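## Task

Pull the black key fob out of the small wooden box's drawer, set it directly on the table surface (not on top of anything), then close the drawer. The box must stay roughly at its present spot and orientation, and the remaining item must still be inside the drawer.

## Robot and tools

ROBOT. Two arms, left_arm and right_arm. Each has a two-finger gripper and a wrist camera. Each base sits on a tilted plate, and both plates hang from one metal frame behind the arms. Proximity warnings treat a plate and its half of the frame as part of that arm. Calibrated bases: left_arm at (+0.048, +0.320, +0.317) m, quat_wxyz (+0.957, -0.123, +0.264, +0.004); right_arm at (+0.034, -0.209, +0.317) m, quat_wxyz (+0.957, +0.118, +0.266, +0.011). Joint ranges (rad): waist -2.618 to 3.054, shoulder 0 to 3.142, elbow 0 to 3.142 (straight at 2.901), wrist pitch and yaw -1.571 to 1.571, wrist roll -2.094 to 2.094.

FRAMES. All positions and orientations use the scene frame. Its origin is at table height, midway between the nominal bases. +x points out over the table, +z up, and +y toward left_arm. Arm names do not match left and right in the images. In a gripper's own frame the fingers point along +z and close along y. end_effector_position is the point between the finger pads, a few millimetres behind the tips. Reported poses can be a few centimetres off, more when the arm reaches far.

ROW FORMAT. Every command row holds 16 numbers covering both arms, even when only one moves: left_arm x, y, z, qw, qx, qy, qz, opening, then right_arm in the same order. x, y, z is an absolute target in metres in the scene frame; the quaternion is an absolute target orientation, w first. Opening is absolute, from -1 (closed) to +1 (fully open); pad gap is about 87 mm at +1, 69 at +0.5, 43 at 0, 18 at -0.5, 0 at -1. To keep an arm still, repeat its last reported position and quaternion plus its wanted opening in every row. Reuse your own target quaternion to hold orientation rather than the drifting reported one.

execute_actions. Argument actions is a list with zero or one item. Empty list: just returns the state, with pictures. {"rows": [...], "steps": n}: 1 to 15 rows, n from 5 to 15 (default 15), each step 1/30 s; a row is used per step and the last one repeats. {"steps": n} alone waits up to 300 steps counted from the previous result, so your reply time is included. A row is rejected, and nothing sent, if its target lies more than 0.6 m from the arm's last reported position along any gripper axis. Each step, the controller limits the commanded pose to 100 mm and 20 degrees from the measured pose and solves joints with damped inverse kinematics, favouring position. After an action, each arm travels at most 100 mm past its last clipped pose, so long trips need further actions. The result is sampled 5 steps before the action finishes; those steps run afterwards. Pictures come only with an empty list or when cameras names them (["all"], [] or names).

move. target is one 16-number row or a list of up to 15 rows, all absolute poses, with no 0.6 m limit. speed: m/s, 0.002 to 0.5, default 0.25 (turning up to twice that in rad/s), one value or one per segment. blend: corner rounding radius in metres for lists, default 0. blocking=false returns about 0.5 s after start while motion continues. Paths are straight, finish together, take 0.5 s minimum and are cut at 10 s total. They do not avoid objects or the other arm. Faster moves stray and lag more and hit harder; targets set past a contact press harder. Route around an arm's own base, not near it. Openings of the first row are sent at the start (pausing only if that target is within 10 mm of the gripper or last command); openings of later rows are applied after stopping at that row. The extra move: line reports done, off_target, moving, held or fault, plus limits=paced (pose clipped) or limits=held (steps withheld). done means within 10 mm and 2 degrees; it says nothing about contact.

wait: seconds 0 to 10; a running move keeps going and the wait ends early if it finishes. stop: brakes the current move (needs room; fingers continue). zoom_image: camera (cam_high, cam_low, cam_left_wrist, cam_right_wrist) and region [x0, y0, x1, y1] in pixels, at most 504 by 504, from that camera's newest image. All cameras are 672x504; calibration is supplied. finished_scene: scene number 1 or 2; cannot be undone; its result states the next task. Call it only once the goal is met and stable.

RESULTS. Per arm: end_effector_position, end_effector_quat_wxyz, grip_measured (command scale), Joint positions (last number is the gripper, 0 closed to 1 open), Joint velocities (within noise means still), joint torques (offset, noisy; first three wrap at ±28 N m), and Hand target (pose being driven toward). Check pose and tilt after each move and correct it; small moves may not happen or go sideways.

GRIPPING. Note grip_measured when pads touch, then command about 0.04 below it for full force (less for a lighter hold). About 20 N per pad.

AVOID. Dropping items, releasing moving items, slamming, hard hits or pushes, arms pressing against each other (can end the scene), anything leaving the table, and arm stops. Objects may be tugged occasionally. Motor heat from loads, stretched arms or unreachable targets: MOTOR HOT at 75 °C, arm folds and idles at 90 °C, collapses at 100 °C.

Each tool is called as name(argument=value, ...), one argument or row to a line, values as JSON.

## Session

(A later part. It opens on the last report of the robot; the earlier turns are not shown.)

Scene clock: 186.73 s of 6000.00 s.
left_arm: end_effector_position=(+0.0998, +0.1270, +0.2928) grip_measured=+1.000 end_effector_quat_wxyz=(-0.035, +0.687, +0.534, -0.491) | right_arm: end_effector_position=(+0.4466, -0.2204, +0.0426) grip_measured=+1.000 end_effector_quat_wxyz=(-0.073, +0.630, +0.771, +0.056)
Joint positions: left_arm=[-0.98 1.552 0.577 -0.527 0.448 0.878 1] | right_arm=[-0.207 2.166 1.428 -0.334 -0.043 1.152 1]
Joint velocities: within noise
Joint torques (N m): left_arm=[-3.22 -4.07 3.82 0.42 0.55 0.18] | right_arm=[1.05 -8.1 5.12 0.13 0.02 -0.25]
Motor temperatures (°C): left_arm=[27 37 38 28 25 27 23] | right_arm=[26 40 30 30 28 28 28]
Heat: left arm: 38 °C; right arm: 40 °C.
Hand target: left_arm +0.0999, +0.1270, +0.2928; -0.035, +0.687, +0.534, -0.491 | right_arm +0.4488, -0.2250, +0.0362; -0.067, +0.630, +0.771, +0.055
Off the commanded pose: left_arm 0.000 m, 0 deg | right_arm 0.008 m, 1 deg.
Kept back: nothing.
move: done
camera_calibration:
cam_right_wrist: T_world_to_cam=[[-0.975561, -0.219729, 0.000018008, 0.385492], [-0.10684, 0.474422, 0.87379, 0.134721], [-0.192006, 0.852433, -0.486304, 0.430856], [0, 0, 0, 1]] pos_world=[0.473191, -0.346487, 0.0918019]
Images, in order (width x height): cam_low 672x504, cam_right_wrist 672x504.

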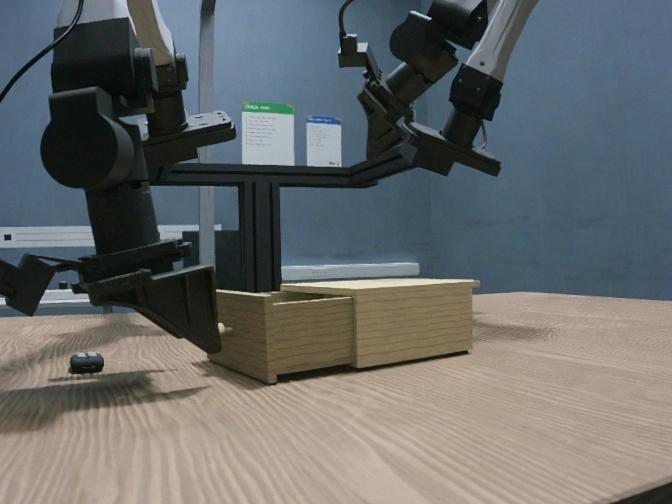

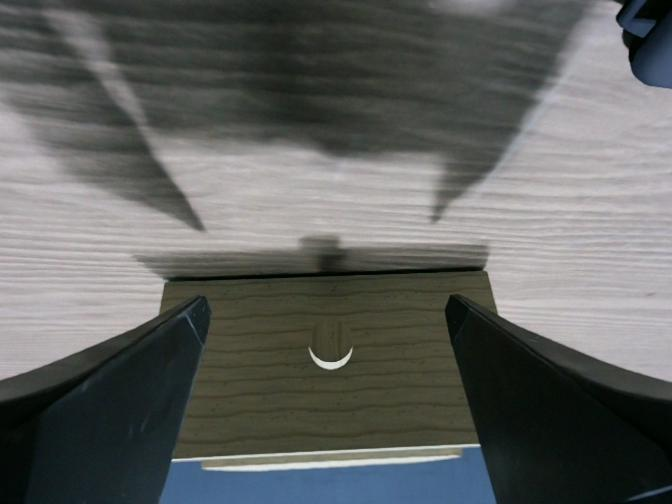

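move(
  target=[0.0998,0.1270,0.2928,-0.035,0.687,0.534,-0.491,1,0.426,-0.112,0.036,-0.0675,0.6303,0.7714,0.0552,1],
  speed=0.07,
  cameras=["cam_low","cam_right_wrist","cam_high"],
)

Scene clock: 188.93 s of 6000.00 s.
left_arm: end_effector_position=(+0.0998, +0.1270, +0.2928) grip_measured=+1.000 end_effector_quat_wxyz=(-0.035, +0.687, +0.534, -0.491) | right_arm: end_effector_position=(+0.4375, -0.1370, +0.0397) grip_measured=+1.000 end_effector_quat_wxyz=(-0.039, +0.633, +0.772, +0.040)
Joint positions: left_arm=[-0.98 1.552 0.577 -0.527 0.448 0.878 1] | right_arm=[0.011 2.169 1.302 -0.173 0.129 1.342 1]
Joint velocities: within noise
Joint torques (N m): left_arm=[-3.22 -4.07 3.79 0.43 0.55 0.18] | right_arm=[6.19 -6.98 2.18 0.2 -0.45 0.18]
Motor temperatures (°C): left_arm=[27 37 38 28 25 27 23] | right_arm=[26 41 30 30 28 28 28]
Heat: left arm: 38 °C; right arm: 41 °C.
Hand target: left_arm +0.0999, +0.1270, +0.2928; -0.035, +0.687, +0.534, -0.491 | right_arm +0.4255, -0.1129, +0.0370; -0.068, +0.630, +0.772, +0.054
Off the commanded pose: left_arm 0.000 m, 0 deg | right_arm 0.028 m, 4 deg.
Kept back: nothing.
move: off_target (right_arm)
camera_calibration:
cam_right_wrist: T_world_to_cam=[[-0.976334, -0.21573, -0.0152605, 0.396414], [-0.130963, 0.533596, 0.835538, 0.116987], [-0.172108, 0.817763, -0.54922, 0.345609], [0, 0, 0, 1]] pos_world=[0.461836, -0.259532, 0.0981179]
Images, in order (width x height): cam_high 672x504, cam_low 672x504, cam_right_wrist 672x504.

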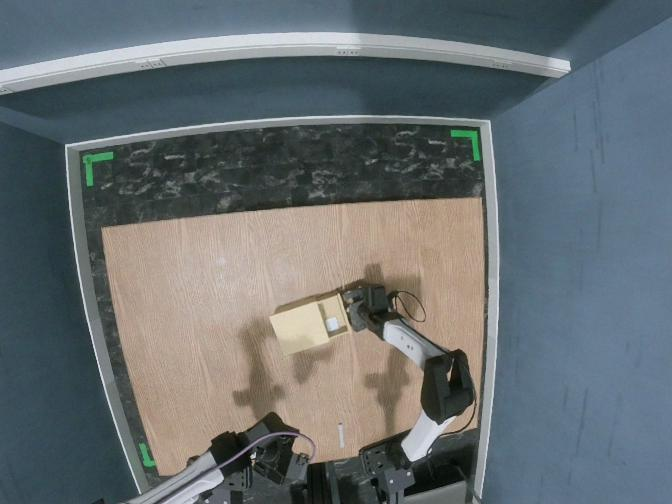

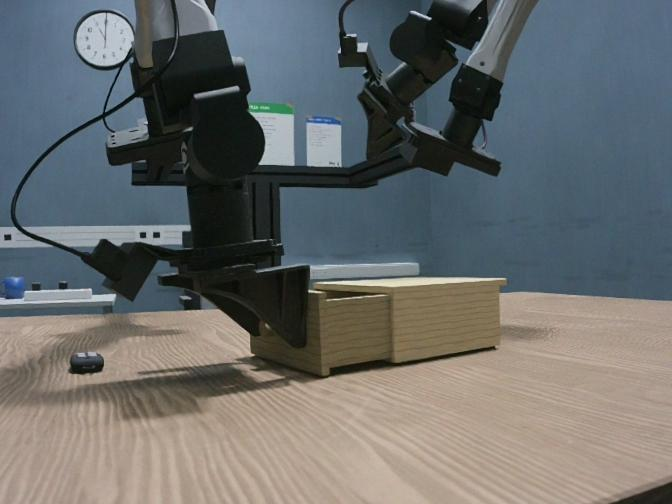

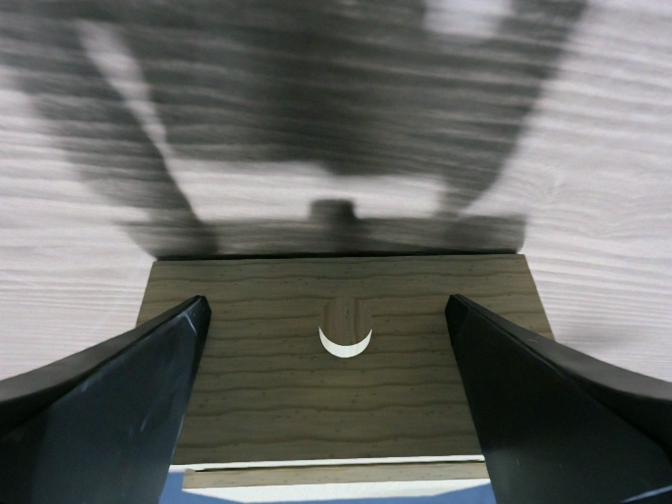

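move(
  target=[0.0998,0.1270,0.2928,-0.035,0.687,0.534,-0.491,1,0.449,-0.19,0.045,-0.0675,0.6303,0.7714,0.0552,1],
  speed=0.1,
  cameras=["cam_low","cam_right_wrist","cam_high"],
)

zoom_image(
  camera="cam_high",
  region=[250, 250, 430, 385],
)

Scene clock: 190.70 s of 6000.00 s.
left_arm: end_effector_position=(+0.0998, +0.1270, +0.2928) grip_measured=+1.000 end_effector_quat_wxyz=(-0.035, +0.687, +0.534, -0.491) | right_arm: end_effector_position=(+0.4430, -0.1875, +0.0405) grip_measured=+1.000 end_effector_quat_wxyz=(-0.069, +0.632, +0.770, +0.050)
Joint positions: left_arm=[-0.98 1.552 0.577 -0.527 0.448 0.878 1] | right_arm=[-0.128 2.169 1.385 -0.286 0.01 1.227 1]
Joint velocities: within noise
Joint torques (N m): left_arm=[-3.23 -4.04 3.81 0.45 0.55 0.18] | right_arm=[1.87 -10.1 4.82 -0.12 -0.11 -0.24]
Motor temperatures (°C): left_arm=[27 37 38 28 25 27 23] | right_arm=[26 40 30 30 28 28 28]
Heat: left arm: 38 °C; right arm: 40 °C.
Hand target: left_arm +0.0999, +0.1270, +0.2928; -0.035, +0.687, +0.534, -0.491 | right_arm +0.4490, -0.1900, +0.0450; -0.067, +0.630, +0.771, +0.055
Off the commanded pose: left_arm 0.000 m, 0 deg | right_arm 0.008 m, 1 deg.
Kept back: nothing.
move: done
camera_calibration:
cam_right_wrist: T_world_to_cam=[[-0.976585, -0.215039, 0.00632667, 0.390306], [-0.101771, 0.487695, 0.867062, 0.121104], [-0.189538, 0.846116, -0.49816, 0.39924], [0, 0, 0, 1]] pos_world=[0.469163, -0.312934, 0.0914117]
Images, in order (width x height): cam_high 672x504, cam_low 672x504, cam_right_wrist 672x504.

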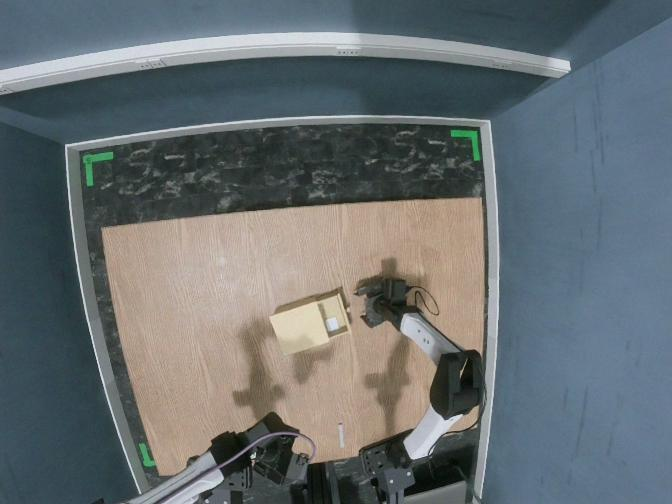

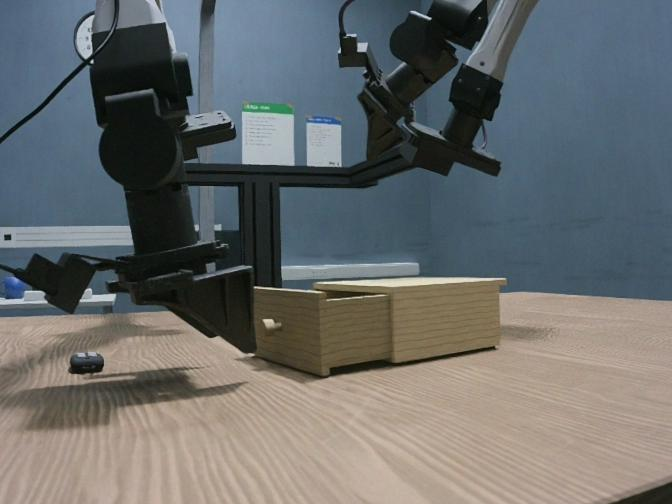

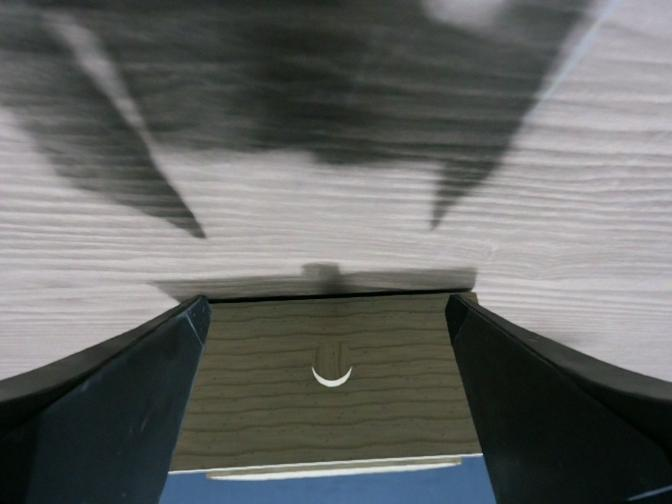

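Scaled by 2.800 from the camera's 672x504 image, which has a finer 960x720 frame.

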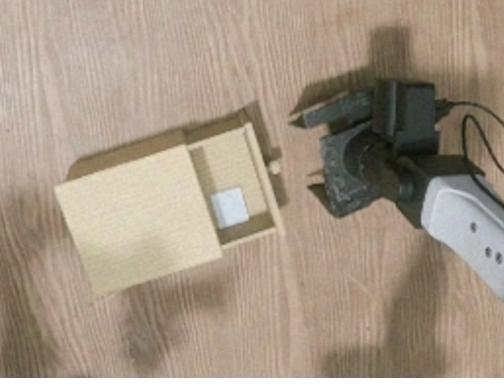

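move(
  target=[
    [0.22,0.20,0.28,0.0151,-0.1008,0.9839,-0.147,-1,0.449,-0.19,0.045,-0.0675,0.6303,0.7714,0.0552,1],
    [0.36,0.18,0.20,0.0151,-0.1008,0.9839,-0.147,-1,0.449,-0.19,0.045,-0.0675,0.6303,0.7714,0.0552,1],
    [0.38,0.165,0.09,0.0151,-0.1008,0.9839,-0.147,-1,0.449,-0.19,0.045,-0.0675,0.6303,0.7714,0.0552,1],
  ],
  speed=0.2,
  blend=0.03,
)

Scene clock: 199.30 s of 6000.00 s.
left_arm: end_effector_position=(+0.3770, +0.1655, +0.0940) grip_measured=-0.993 end_effector_quat_wxyz=(+0.014, -0.100, +0.985, -0.141) | right_arm: end_effector_position=(+0.4424, -0.1872, +0.0406) grip_measured=+1.000 end_effector_quat_wxyz=(-0.071, +0.632, +0.770, +0.050)
Joint positions: left_arm=[-0.307 2.032 1.03 0.004 -0.121 -0.382 0.003] | right_arm=[-0.128 2.169 1.385 -0.289 0.009 1.226 1]
Joint velocities: within noise
Joint torques (N m): left_arm=[-3.18 -7.87 3.6 0.93 0.27 0.25] | right_arm=[1.87 -10.14 4.68 -0.1 -0.11 -0.23]
Motor temperatures (°C): left_arm=[27 37 38 28 25 27 23] | right_arm=[26 40 30 30 28 28 28]
Heat: left arm: 38 °C; right arm: 40 °C.
Hand target: left_arm +0.3800, +0.1650, +0.0901; +0.015, -0.101, +0.984, -0.147 | right_arm +0.4490, -0.1900, +0.0450; -0.067, +0.630, +0.771, +0.055
Off the commanded pose: left_arm 0.005 m, 1 deg | right_arm 0.008 m, 1 deg.
Kept back: nothing.
move: done
camera_calibration:
cam_left_wrist: T_world_to_cam=[[0.191452, -0.944122, 0.26829, 0.0568694], [-0.687188, 0.066233, 0.723454, 0.204778], [-0.700798, -0.322873, -0.636109, 0.518357], [0, 0, 0, 1]] pos_world=[0.493097, 0.207492, 0.166327]
cam_right_wrist: T_world_to_cam=[[-0.976183, -0.216811, 0.00776694, 0.389211], [-0.101073, 0.486171, 0.867999, 0.120161], [-0.191968, 0.84654, -0.496505, 0.400076], [0, 0, 0, 1]] pos_world=[0.468888, -0.312714, 0.0913176]

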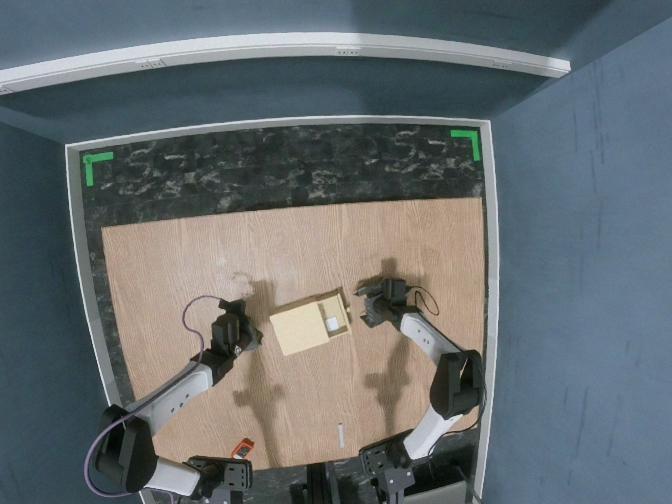

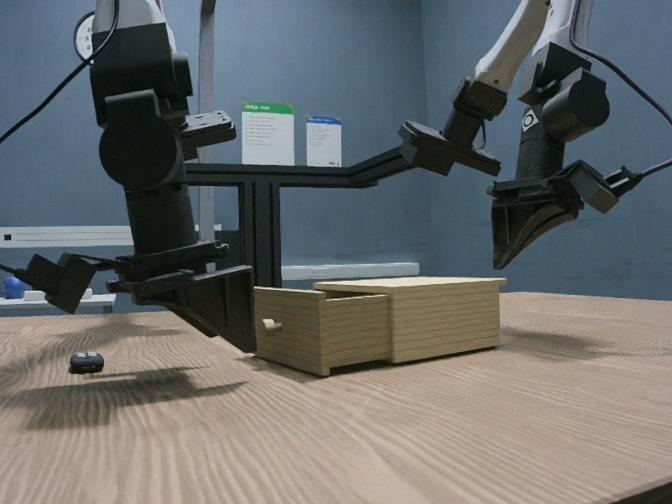

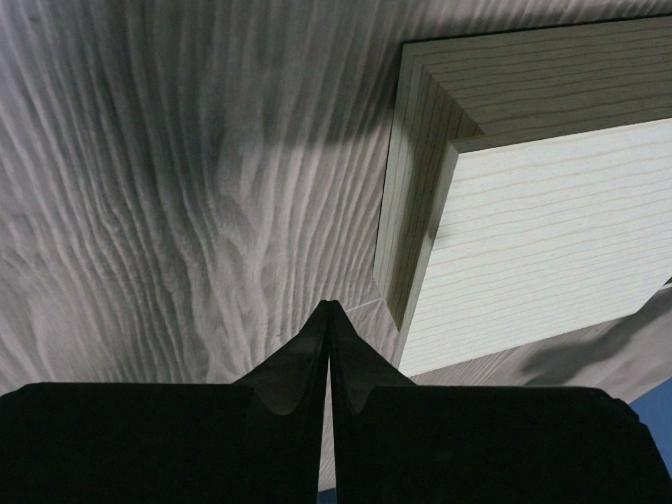

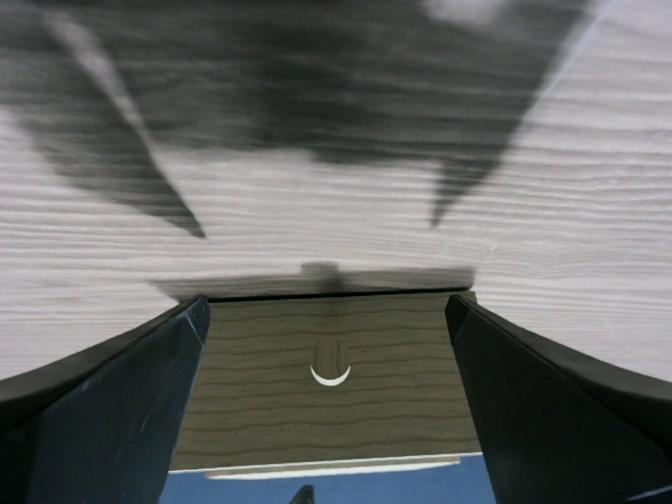

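move(
  target=[
    [0.380,0.150,0.036,0.0281,-0.098,0.9563,-0.2742,-1,0.449,-0.19,0.045,-0.0675,0.6303,0.7714,0.0552,1],
    [0.380,0.122,0.036,0.0281,-0.098,0.9563,-0.2742,-1,0.449,-0.19,0.045,-0.0675,0.6303,0.7714,0.0552,1],
  ],
  speed=0.1,
)

Scene clock: 201.70 s of 6000.00 s.
left_arm: end_effector_position=(+0.3802, +0.1229, +0.0414) grip_measured=-0.993 end_effector_quat_wxyz=(+0.028, -0.093, +0.956, -0.277) | right_arm: end_effector_position=(+0.4424, -0.1872, +0.0406) grip_measured=+1.000 end_effector_quat_wxyz=(-0.071, +0.632, +0.770, +0.050)
Joint positions: left_arm=[-0.237 2.283 1.098 0.28 0.184 -0.319 0.003] | right_arm=[-0.128 2.169 1.385 -0.289 0.009 1.226 1]
Joint velocities: within noise
Joint torques (N m): left_arm=[-4.19 -7.83 2.52 1.08 0.23 0.11] | right_arm=[1.98 -10.06 4.64 -0.11 -0.08 -0.23]
Motor temperatures (°C): left_arm=[27 38 38 28 25 27 23] | right_arm=[26 40 30 30 28 28 28]
Heat: left arm: 38 °C; right arm: 40 °C.
Hand target: left_arm +0.3800, +0.1221, +0.0362; +0.028, -0.098, +0.956, -0.274 | right_arm +0.4490, -0.1900, +0.0450; -0.067, +0.630, +0.771, +0.055
Off the commanded pose: left_arm 0.006 m, 1 deg | right_arm 0.008 m, 1 deg.
Kept back: nothing.
move: done
camera_calibration:
cam_left_wrist: T_world_to_cam=[[0.160725, -0.836158, 0.524412, 0.017921], [-0.725768, 0.259958, 0.636932, 0.242235], [-0.668901, -0.482972, -0.565075, 0.477951], [0, 0, 0, 1]] pos_world=[0.492628, 0.182851, 0.106393]
cam_right_wrist: T_world_to_cam=[[-0.976183, -0.216811, 0.00776694, 0.389211], [-0.101073, 0.486171, 0.867999, 0.120161], [-0.191968, 0.84654, -0.496505, 0.400076], [0, 0, 0, 1]] pos_world=[0.468888, -0.312714, 0.0913176]

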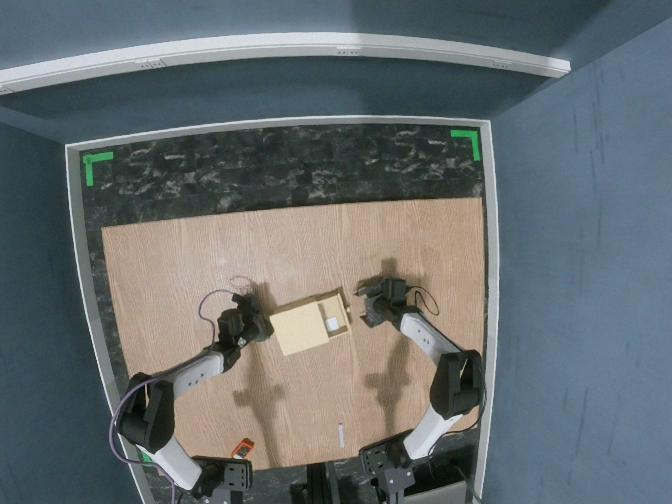

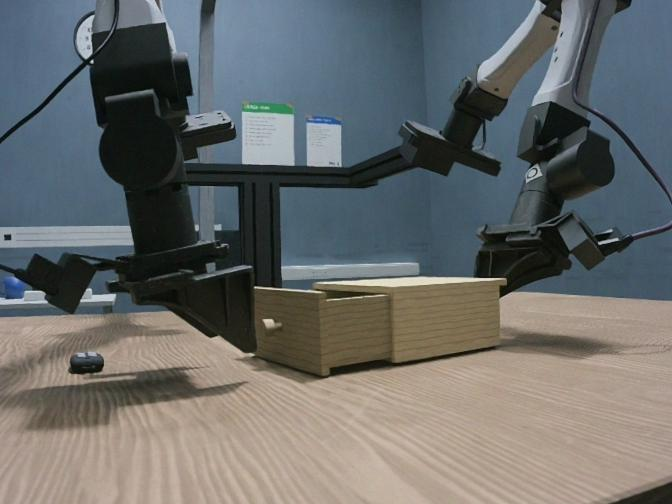

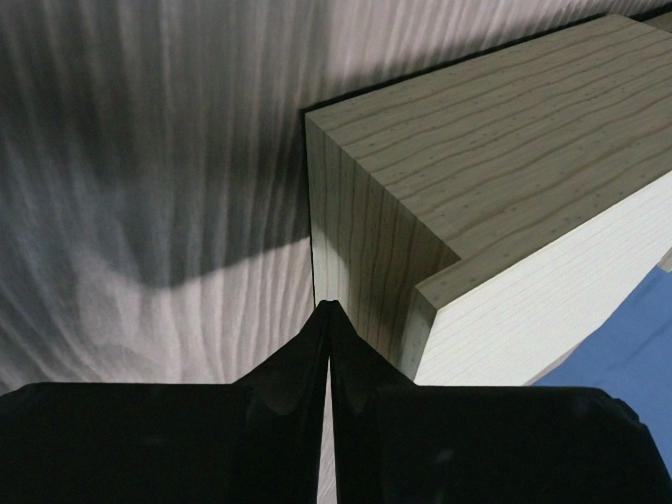

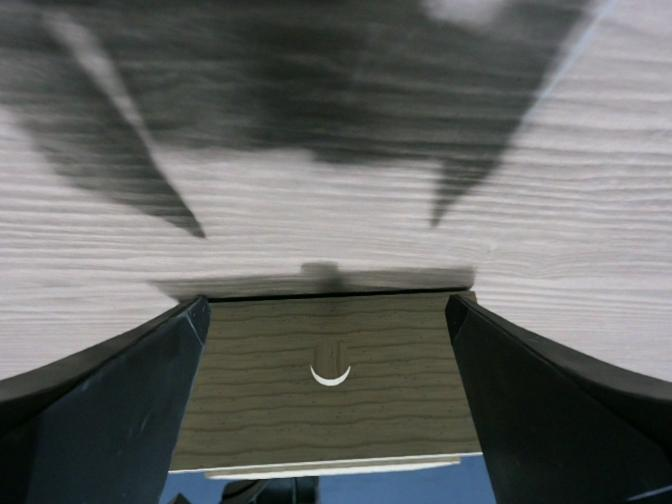

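move(
  target=[0.380,0.098,0.036,0.0281,-0.098,0.9563,-0.2742,-1,0.449,-0.19,0.045,-0.0675,0.6303,0.7714,0.0552,1],
  speed=0.06,
  cameras=["cam_high","cam_low"],
)

zoom_image(
  camera="cam_high",
  region=[250, 250, 430, 385],
)

Scene clock: 202.67 s of 6000.00 s.
left_arm: end_effector_position=(+0.3794, +0.1123, +0.0352) grip_measured=-0.993 end_effector_quat_wxyz=(+0.028, -0.097, +0.960, -0.261) | right_arm: end_effector_position=(+0.4424, -0.1872, +0.0406) grip_measured=+1.000 end_effector_quat_wxyz=(-0.071, +0.632, +0.770, +0.050)
Joint positions: left_arm=[-0.271 2.316 1.125 0.285 0.13 -0.352 0.003] | right_arm=[-0.128 2.169 1.385 -0.289 0.009 1.226 1]
Joint velocities: within noise
Joint torques (N m): left_arm=[-6.54 -7.87 3.17 1.1 0.4 -0.04] | right_arm=[1.87 -10.11 4.81 -0.09 -0.11 -0.22]
Motor temperatures (°C): left_arm=[27 38 37 28 25 27 23] | right_arm=[26 40 30 30 28 28 28]
Heat: left arm: 38 °C; right arm: 40 °C.
Hand target: left_arm +0.3797, +0.0983, +0.0364; +0.028, -0.098, +0.956, -0.274 | right_arm +0.4490, -0.1900, +0.0450; -0.067, +0.630, +0.771, +0.055
Off the commanded pose: left_arm 0.014 m, 2 deg | right_arm 0.008 m, 1 deg.
Kept back: nothing.
move: off_target (left_arm)
Images, in order (width x height): cam_high 672x504, cam_low 672x504.

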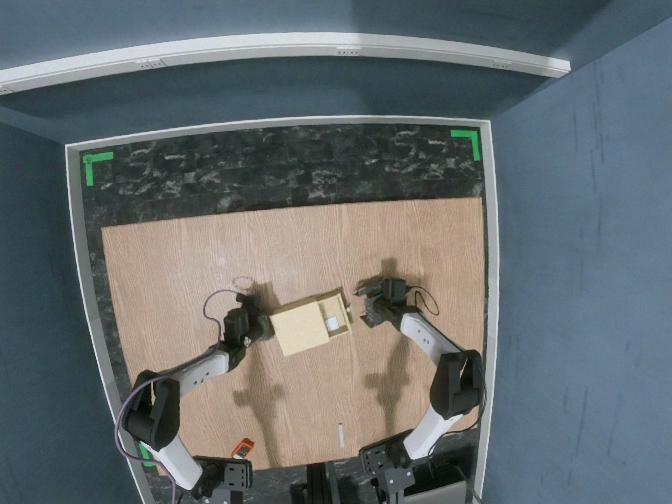

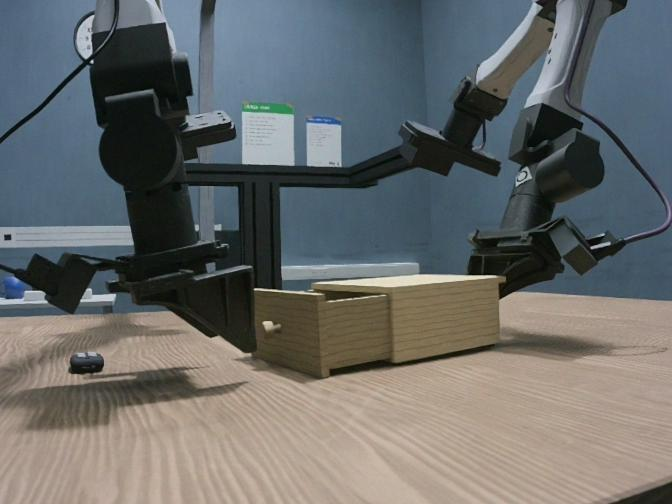

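Scaled by 2.800 from the camera's 672x504 image, which has a finer 960x720 frame.

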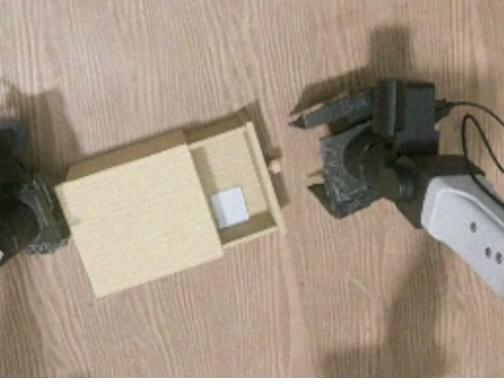

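move(
  target=[0.380,0.083,0.040,0.0281,-0.098,0.9563,-0.2742,-1,0.449,-0.19,0.045,-0.0675,0.6303,0.7714,0.0552,1],
  speed=0.06,
  cameras=["cam_high","cam_low","cam_left_wrist"],
)

zoom_image(
  camera="cam_high",
  region=[250, 250, 430, 385],
)

Scene clock: 203.67 s of 6000.00 s.
left_arm: end_effector_position=(+0.3803, +0.0959, +0.0390) grip_measured=-0.993 end_effector_quat_wxyz=(+0.030, -0.096, +0.960, -0.260) | right_arm: end_effector_position=(+0.4424, -0.1872, +0.0406) grip_measured=+1.000 end_effector_quat_wxyz=(-0.071, +0.632, +0.770, +0.050)
Joint positions: left_arm=[-0.314 2.327 1.145 0.282 0.101 -0.383 0.003] | right_arm=[-0.128 2.169 1.385 -0.289 0.009 1.226 1]
Joint velocities: within noise
Joint torques (N m): left_arm=[-6.28 -8.02 3.11 1.12 0.44 0] | right_arm=[2 -9.95 4.88 -0.12 -0.1 -0.27]
Motor temperatures (°C): left_arm=[27 38 37 28 25 27 23] | right_arm=[26 40 30 30 28 28 28]
Heat: left arm: 38 °C; right arm: 40 °C.
Hand target: left_arm +0.3799, +0.0834, +0.0403; +0.028, -0.098, +0.956, -0.274 | right_arm +0.4490, -0.1900, +0.0450; -0.067, +0.630, +0.771, +0.055
Off the commanded pose: left_arm 0.013 m, 2 deg | right_arm 0.008 m, 1 deg.
Kept back: nothing.
move: off_target (left_arm)
camera_calibration:
cam_left_wrist: T_world_to_cam=[[0.168149, -0.852705, 0.494591, -0.0034422], [-0.726627, 0.231835, 0.646735, 0.253526], [-0.666138, -0.468131, -0.580616, 0.461785], [0, 0, 0, 1]] pos_world=[0.49241, 0.154464, 0.105858]
Images, in order (width x height): cam_high 672x504, cam_low 672x504, cam_left_wrist 672x504.

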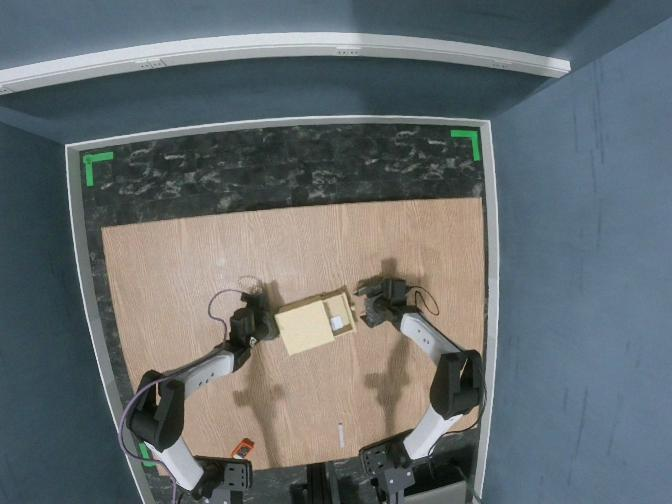

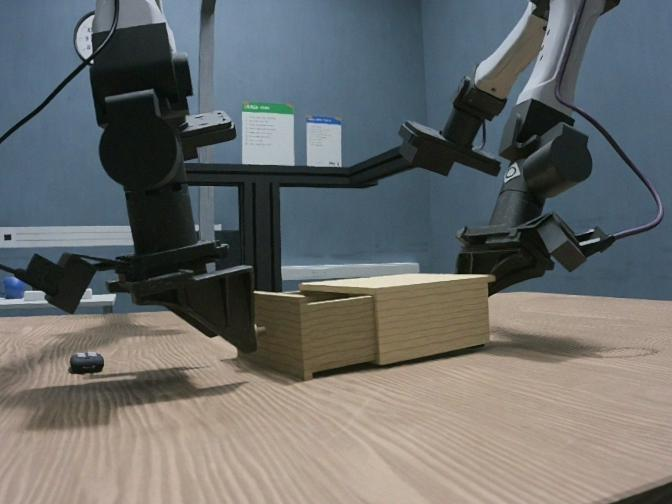

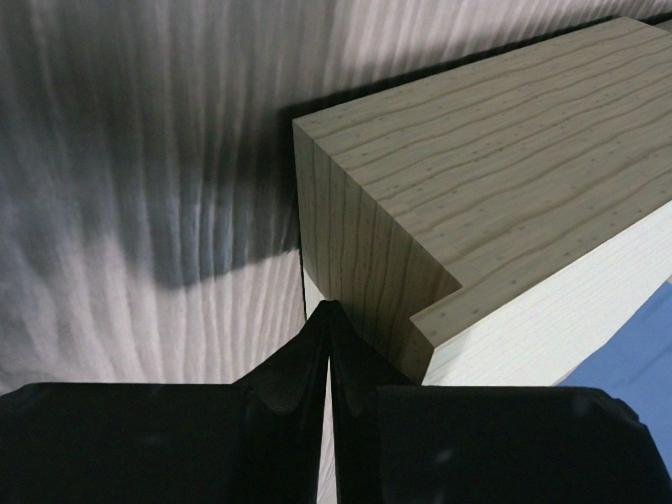

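Scaled by 2.800 from the camera's 672x504 image, which has a finer 960x720 frame.

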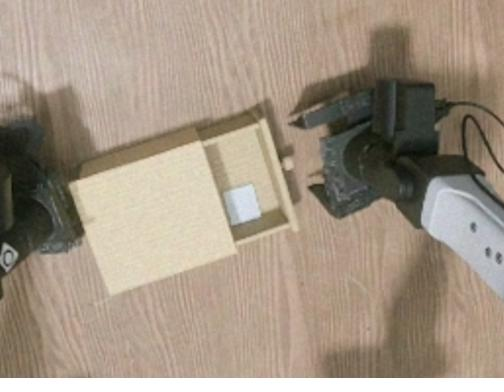

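move(
  target=[
    [0.380,0.083,0.040,0.0281,-0.098,0.9563,-0.2742,-1,0.436,-0.17,0.038,-0.0675,0.6303,0.7714,0.0552,1],
    [0.380,0.078,0.040,0.0281,-0.098,0.9563,-0.2742,-1,0.418,-0.09,0.038,-0.0675,0.6303,0.7714,0.0552,1],
  ],
  speed=0.07,
  blend=0.01,
)

zoom_image(
  camera="cam_high",
  region=[250, 250, 430, 385],
)

Scene clock: 205.87 s of 6000.00 s.
left_arm: end_effector_position=(+0.3798, +0.0974, +0.0362) grip_measured=-0.993 end_effector_quat_wxyz=(+0.029, -0.099, +0.962, -0.252) | right_arm: end_effector_position=(+0.4271, -0.1214, +0.0392) grip_measured=+1.000 end_effector_quat_wxyz=(-0.036, +0.635, +0.771, +0.028)
Joint positions: left_arm=[-0.314 2.333 1.15 0.279 0.084 -0.387 0.003] | right_arm=[0.057 2.173 1.27 -0.155 0.174 1.389 1]
Joint velocities: within noise
Joint torques (N m): left_arm=[-7.27 -8.03 3.41 1.14 0.51 -0.07] | right_arm=[7.17 -6.69 2.13 0.27 -0.62 0.15]
Motor temperatures (°C): left_arm=[27 39 37 28 25 27 23] | right_arm=[26 40 30 30 28 28 28]
Heat: left arm: 39 °C; right arm: 40 °C.
Hand target: left_arm +0.3795, +0.0786, +0.0406; +0.028, -0.098, +0.956, -0.274 | right_arm +0.4171, -0.0912, +0.0394; -0.068, +0.630, +0.772, +0.054
Off the commanded pose: left_arm 0.020 m, 3 deg | right_arm 0.033 m, 5 deg.
Kept back: nothing.
move: off_target (left_arm, right_arm)
camera_calibration:
cam_left_wrist: T_world_to_cam=[[0.174213, -0.859674, 0.480219, -0.00180072], [-0.725076, 0.217979, 0.653262, 0.255163], [-0.66627, -0.462002, -0.585354, 0.460127], [0, 0, 0, 1]] pos_world=[0.491895, 0.155411, 0.103513]
cam_right_wrist: T_world_to_cam=[[-0.977161, -0.212498, -0.0000246314, 0.389769], [-0.120118, 0.552261, 0.824972, 0.105712], [-0.175292, 0.806134, -0.565173, 0.331317], [0, 0, 0, 1]] pos_world=[0.451642, -0.242642, 0.100052]

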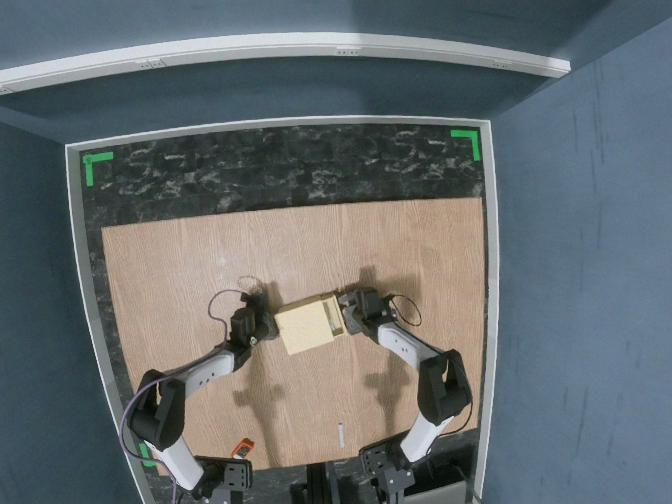

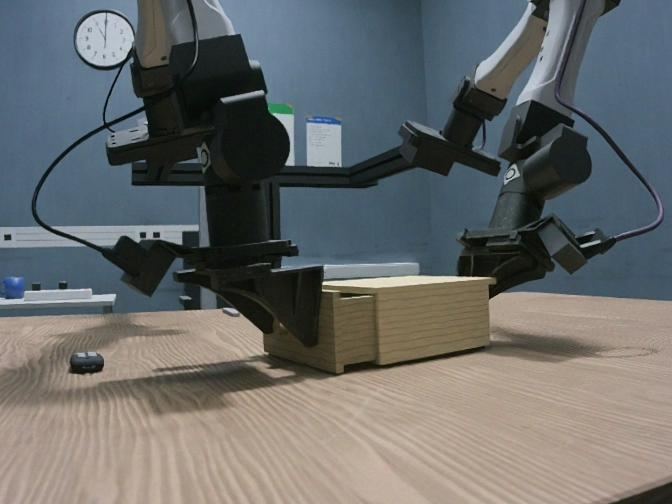

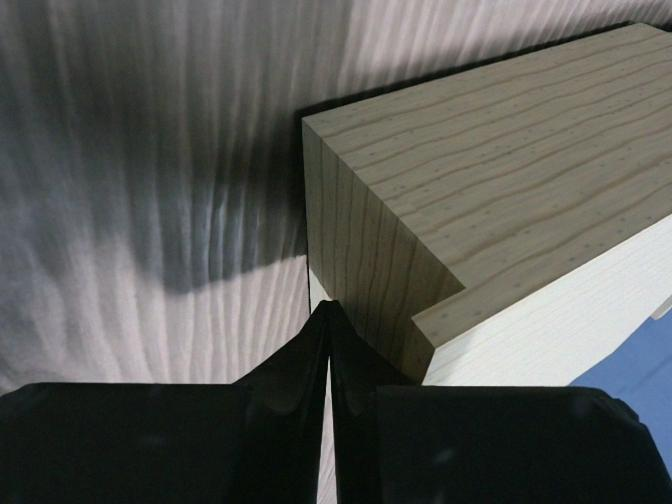

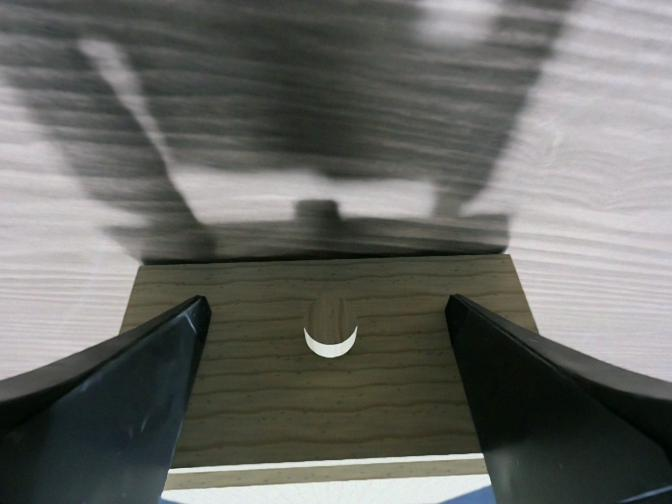

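Scaled by 2.800 from the camera's 672x504 image, which has a finer 960x720 frame.

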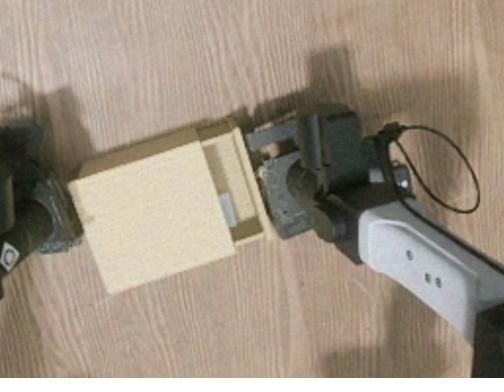

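move(
  target=[0.38,0.075,0.04,0.0281,-0.098,0.9563,-0.2742,-1,0.411,-0.06,0.038,-0.0675,0.6303,0.7714,0.0552,1],
  speed=0.05,
  cameras=["cam_high","cam_low"],
)

zoom_image(
  camera="cam_high",
  region=[250, 250, 430, 385],
)

Scene clock: 207.87 s of 6000.00 s.
left_arm: end_effector_position=(+0.3797, +0.0980, +0.0357) grip_measured=-0.993 end_effector_quat_wxyz=(+0.029, -0.099, +0.964, -0.247) | right_arm: end_effector_position=(+0.4226, -0.0976, +0.0383) grip_measured=+1.000 end_effector_quat_wxyz=(-0.028, +0.635, +0.771, +0.021)
Joint positions: left_arm=[-0.317 2.333 1.152 0.272 0.072 -0.389 0.003] | right_arm=[0.123 2.193 1.265 -0.135 0.227 1.447 1]
Joint velocities: within noise
Joint torques (N m): left_arm=[-7.65 -7.77 3.58 1.18 0.57 -0.11] | right_arm=[8.1 -6.31 2.13 0.29 -0.77 0.22]
Motor temperatures (°C): left_arm=[28 39 37 28 25 27 23] | right_arm=[26 40 30 30 28 28 28]
Heat: left arm: 39 °C; right arm: 40 °C.
Hand target: left_arm +0.3793, +0.0759, +0.0408; +0.027, -0.098, +0.956, -0.274 | right_arm +0.4098, -0.0620, +0.0399; -0.068, +0.630, +0.772, +0.053
Off the commanded pose: left_arm 0.023 m, 3 deg | right_arm 0.039 m, 6 deg.
Kept back: nothing.
move: off_target (left_arm, right_arm)
Images, in order (width x height): cam_high 672x504, cam_low 672x504.

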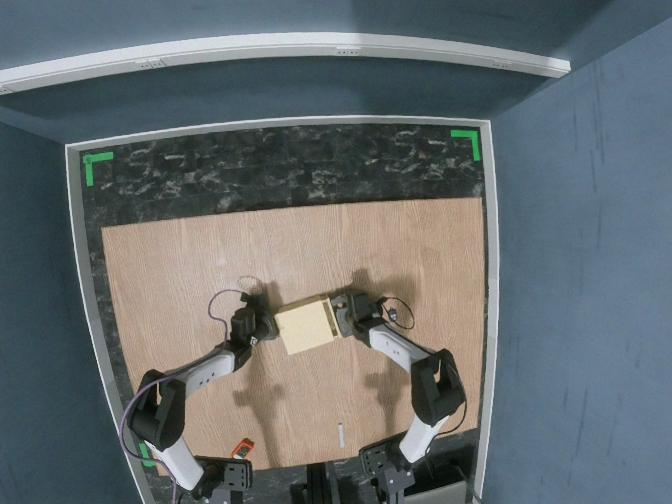

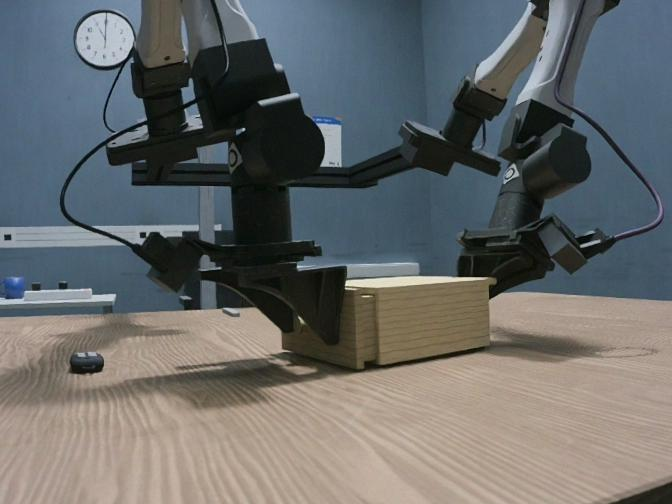

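Scaled by 2.800 from the camera's 672x504 image, which has a finer 960x720 frame.

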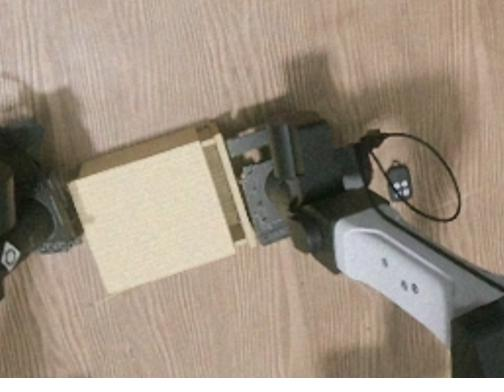

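move(
  target=[0.38,0.075,0.04,0.0281,-0.098,0.9563,-0.2742,-1,0.409,-0.048,0.038,-0.0675,0.6303,0.7714,0.0552,1],
  speed=0.05,
  cameras=["cam_high","cam_low"],
)

zoom_image(
  camera="cam_high",
  region=[250, 250, 430, 385],
)

zoom_image(
  camera="cam_low",
  region=[260, 240, 520, 390],
)

Scene clock: 209.00 s of 6000.00 s.
left_arm: end_effector_position=(+0.3797, +0.0979, +0.0357) grip_measured=-0.993 end_effector_quat_wxyz=(+0.029, -0.099, +0.964, -0.246) | right_arm: end_effector_position=(+0.4209, -0.0894, +0.0375) grip_measured=+1.000 end_effector_quat_wxyz=(-0.020, +0.636, +0.772, +0.015)
Joint positions: left_arm=[-0.318 2.333 1.153 0.272 0.071 -0.389 0.003] | right_arm=[0.15 2.203 1.265 -0.129 0.261 1.472 1]
Joint velocities: within noise
Joint torques (N m): left_arm=[-7.64 -7.73 3.52 1.21 0.57 -0.11] | right_arm=[8.36 -6.09 2.62 0.21 -0.96 0.23]
Motor temperatures (°C): left_arm=[28 39 37 28 25 27 23] | right_arm=[26 40 30 30 28 28 28]
Heat: left arm: 39 °C; right arm: 40 °C.
Hand target: left_arm +0.3793, +0.0758, +0.0409; +0.027, -0.097, +0.956, -0.274 | right_arm +0.4076, -0.0504, +0.0403; -0.068, +0.630, +0.772, +0.052
Off the commanded pose: left_arm 0.023 m, 3 deg | right_arm 0.043 m, 7 deg.
Kept back: nothing.
move: off_target (left_arm, right_arm)
Images, in order (width x height): cam_high 672x504, cam_low 672x504.

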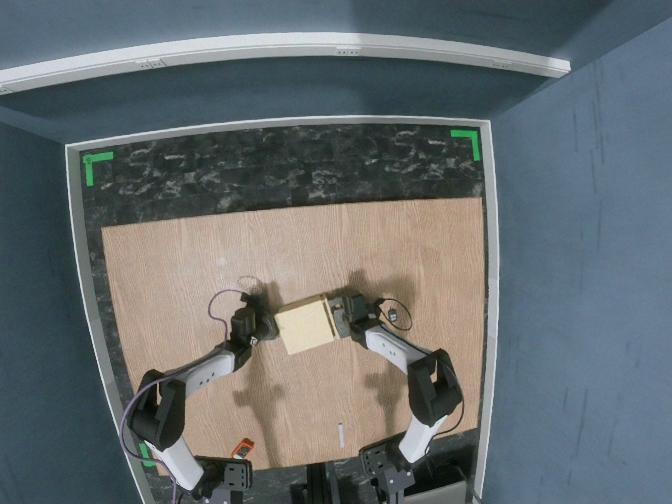

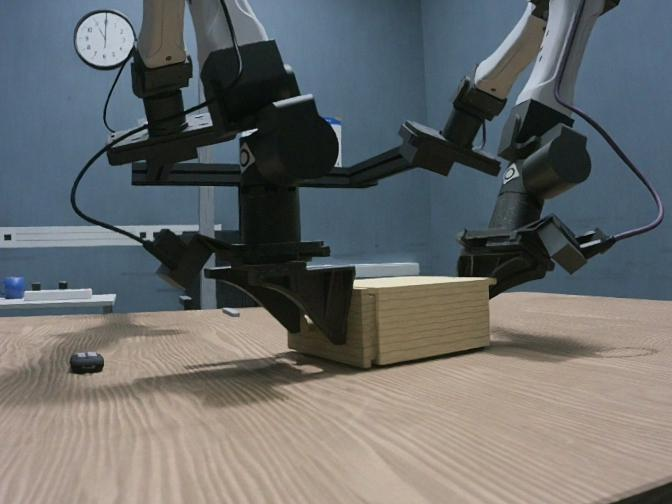

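Scaled by 2.800 from the camera's 672x504 image, which has a finer 960x720 frame.

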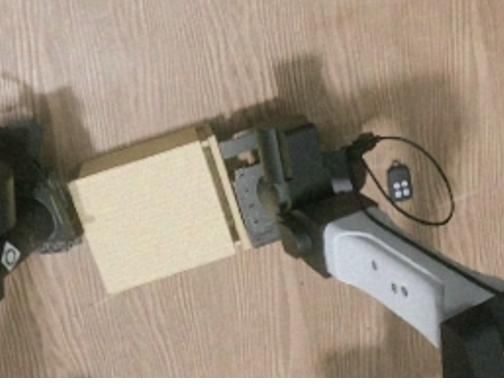

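Scaled by 1.938 from the camera's 672x504 image, which has a finer 960x720 frame.

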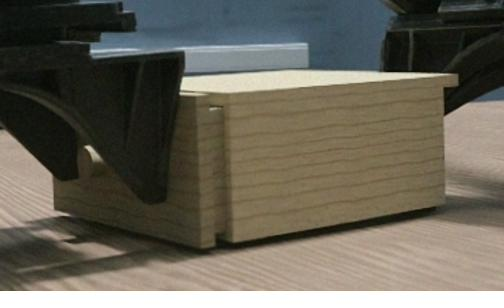

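move(
  target=[0.38,0.072,0.04,0.0281,-0.098,0.9563,-0.2742,-1,0.408,-0.036,0.038,-0.0675,0.6303,0.7714,0.0552,1],
  speed=0.05,
  cameras=["cam_high","cam_low"],
)

zoom_image(
  camera="cam_high",
  region=[250, 250, 430, 385],
)

zoom_image(
  camera="cam_low",
  region=[260, 240, 520, 390],
)

Scene clock: 210.07 s of 6000.00 s.
left_arm: end_effector_position=(+0.3793, +0.0989, +0.0340) grip_measured=-0.993 end_effector_quat_wxyz=(+0.029, -0.099, +0.965, -0.241) | right_arm: end_effector_position=(+0.4186, -0.0788, +0.0365) grip_measured=+1.000 end_effector_quat_wxyz=(-0.017, +0.636, +0.772, +0.014)
Joint positions: left_arm=[-0.319 2.337 1.157 0.268 0.059 -0.39 0.003] | right_arm=[0.178 2.217 1.267 -0.122 0.28 1.497 1]
Joint velocities: within noise
Joint torques (N m): left_arm=[-8.12 -7.73 3.67 1.22 0.65 -0.15] | right_arm=[8.57 -6 3.47 0.15 -1.03 0.28]
Motor temperatures (°C): left_arm=[28 39 37 28 25 27 23] | right_arm=[26 40 30 30 28 28 28]
Heat: left arm: 39 °C; right arm: 40 °C.
Hand target: left_arm +0.3791, +0.0731, +0.0411; +0.027, -0.097, +0.956, -0.274 | right_arm +0.4065, -0.0385, +0.0405; -0.067, +0.630, +0.772, +0.052
Off the commanded pose: left_arm 0.028 m, 4 deg | right_arm 0.044 m, 8 deg.
Kept back: nothing.
move: off_target (left_arm, right_arm)
Images, in order (width x height): cam_high 672x504, cam_low 672x504.

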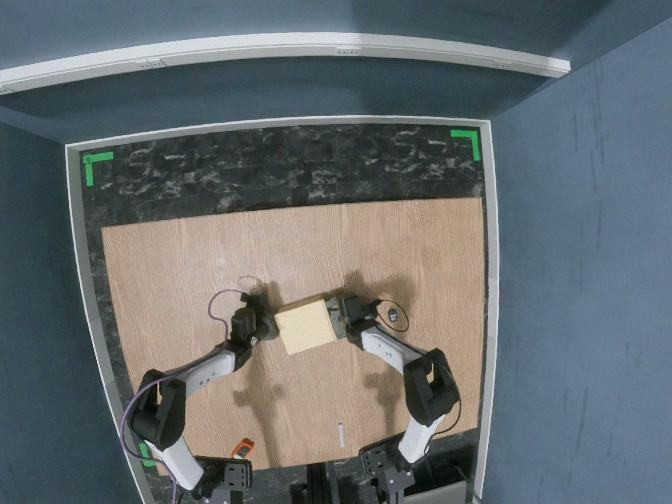

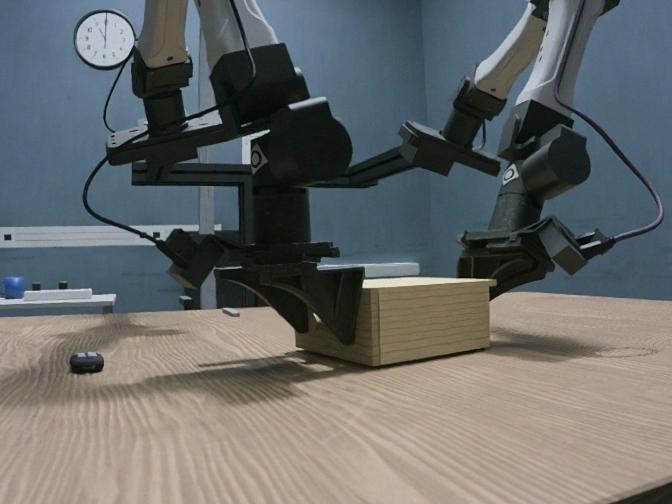

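Scaled by 2.800 from the camera's 672x504 image, which has a finer 960x720 frame.

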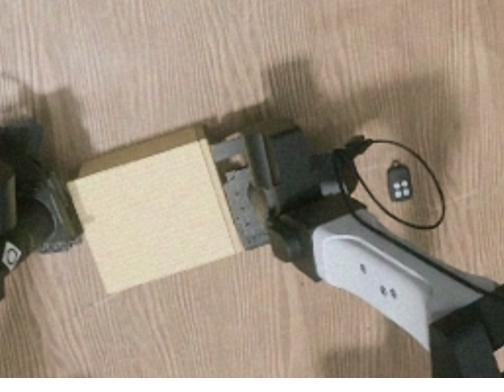

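Scaled by 1.938 from the camera's 672x504 image, which has a finer 960x720 frame.

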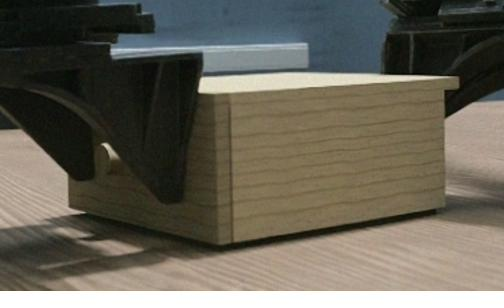

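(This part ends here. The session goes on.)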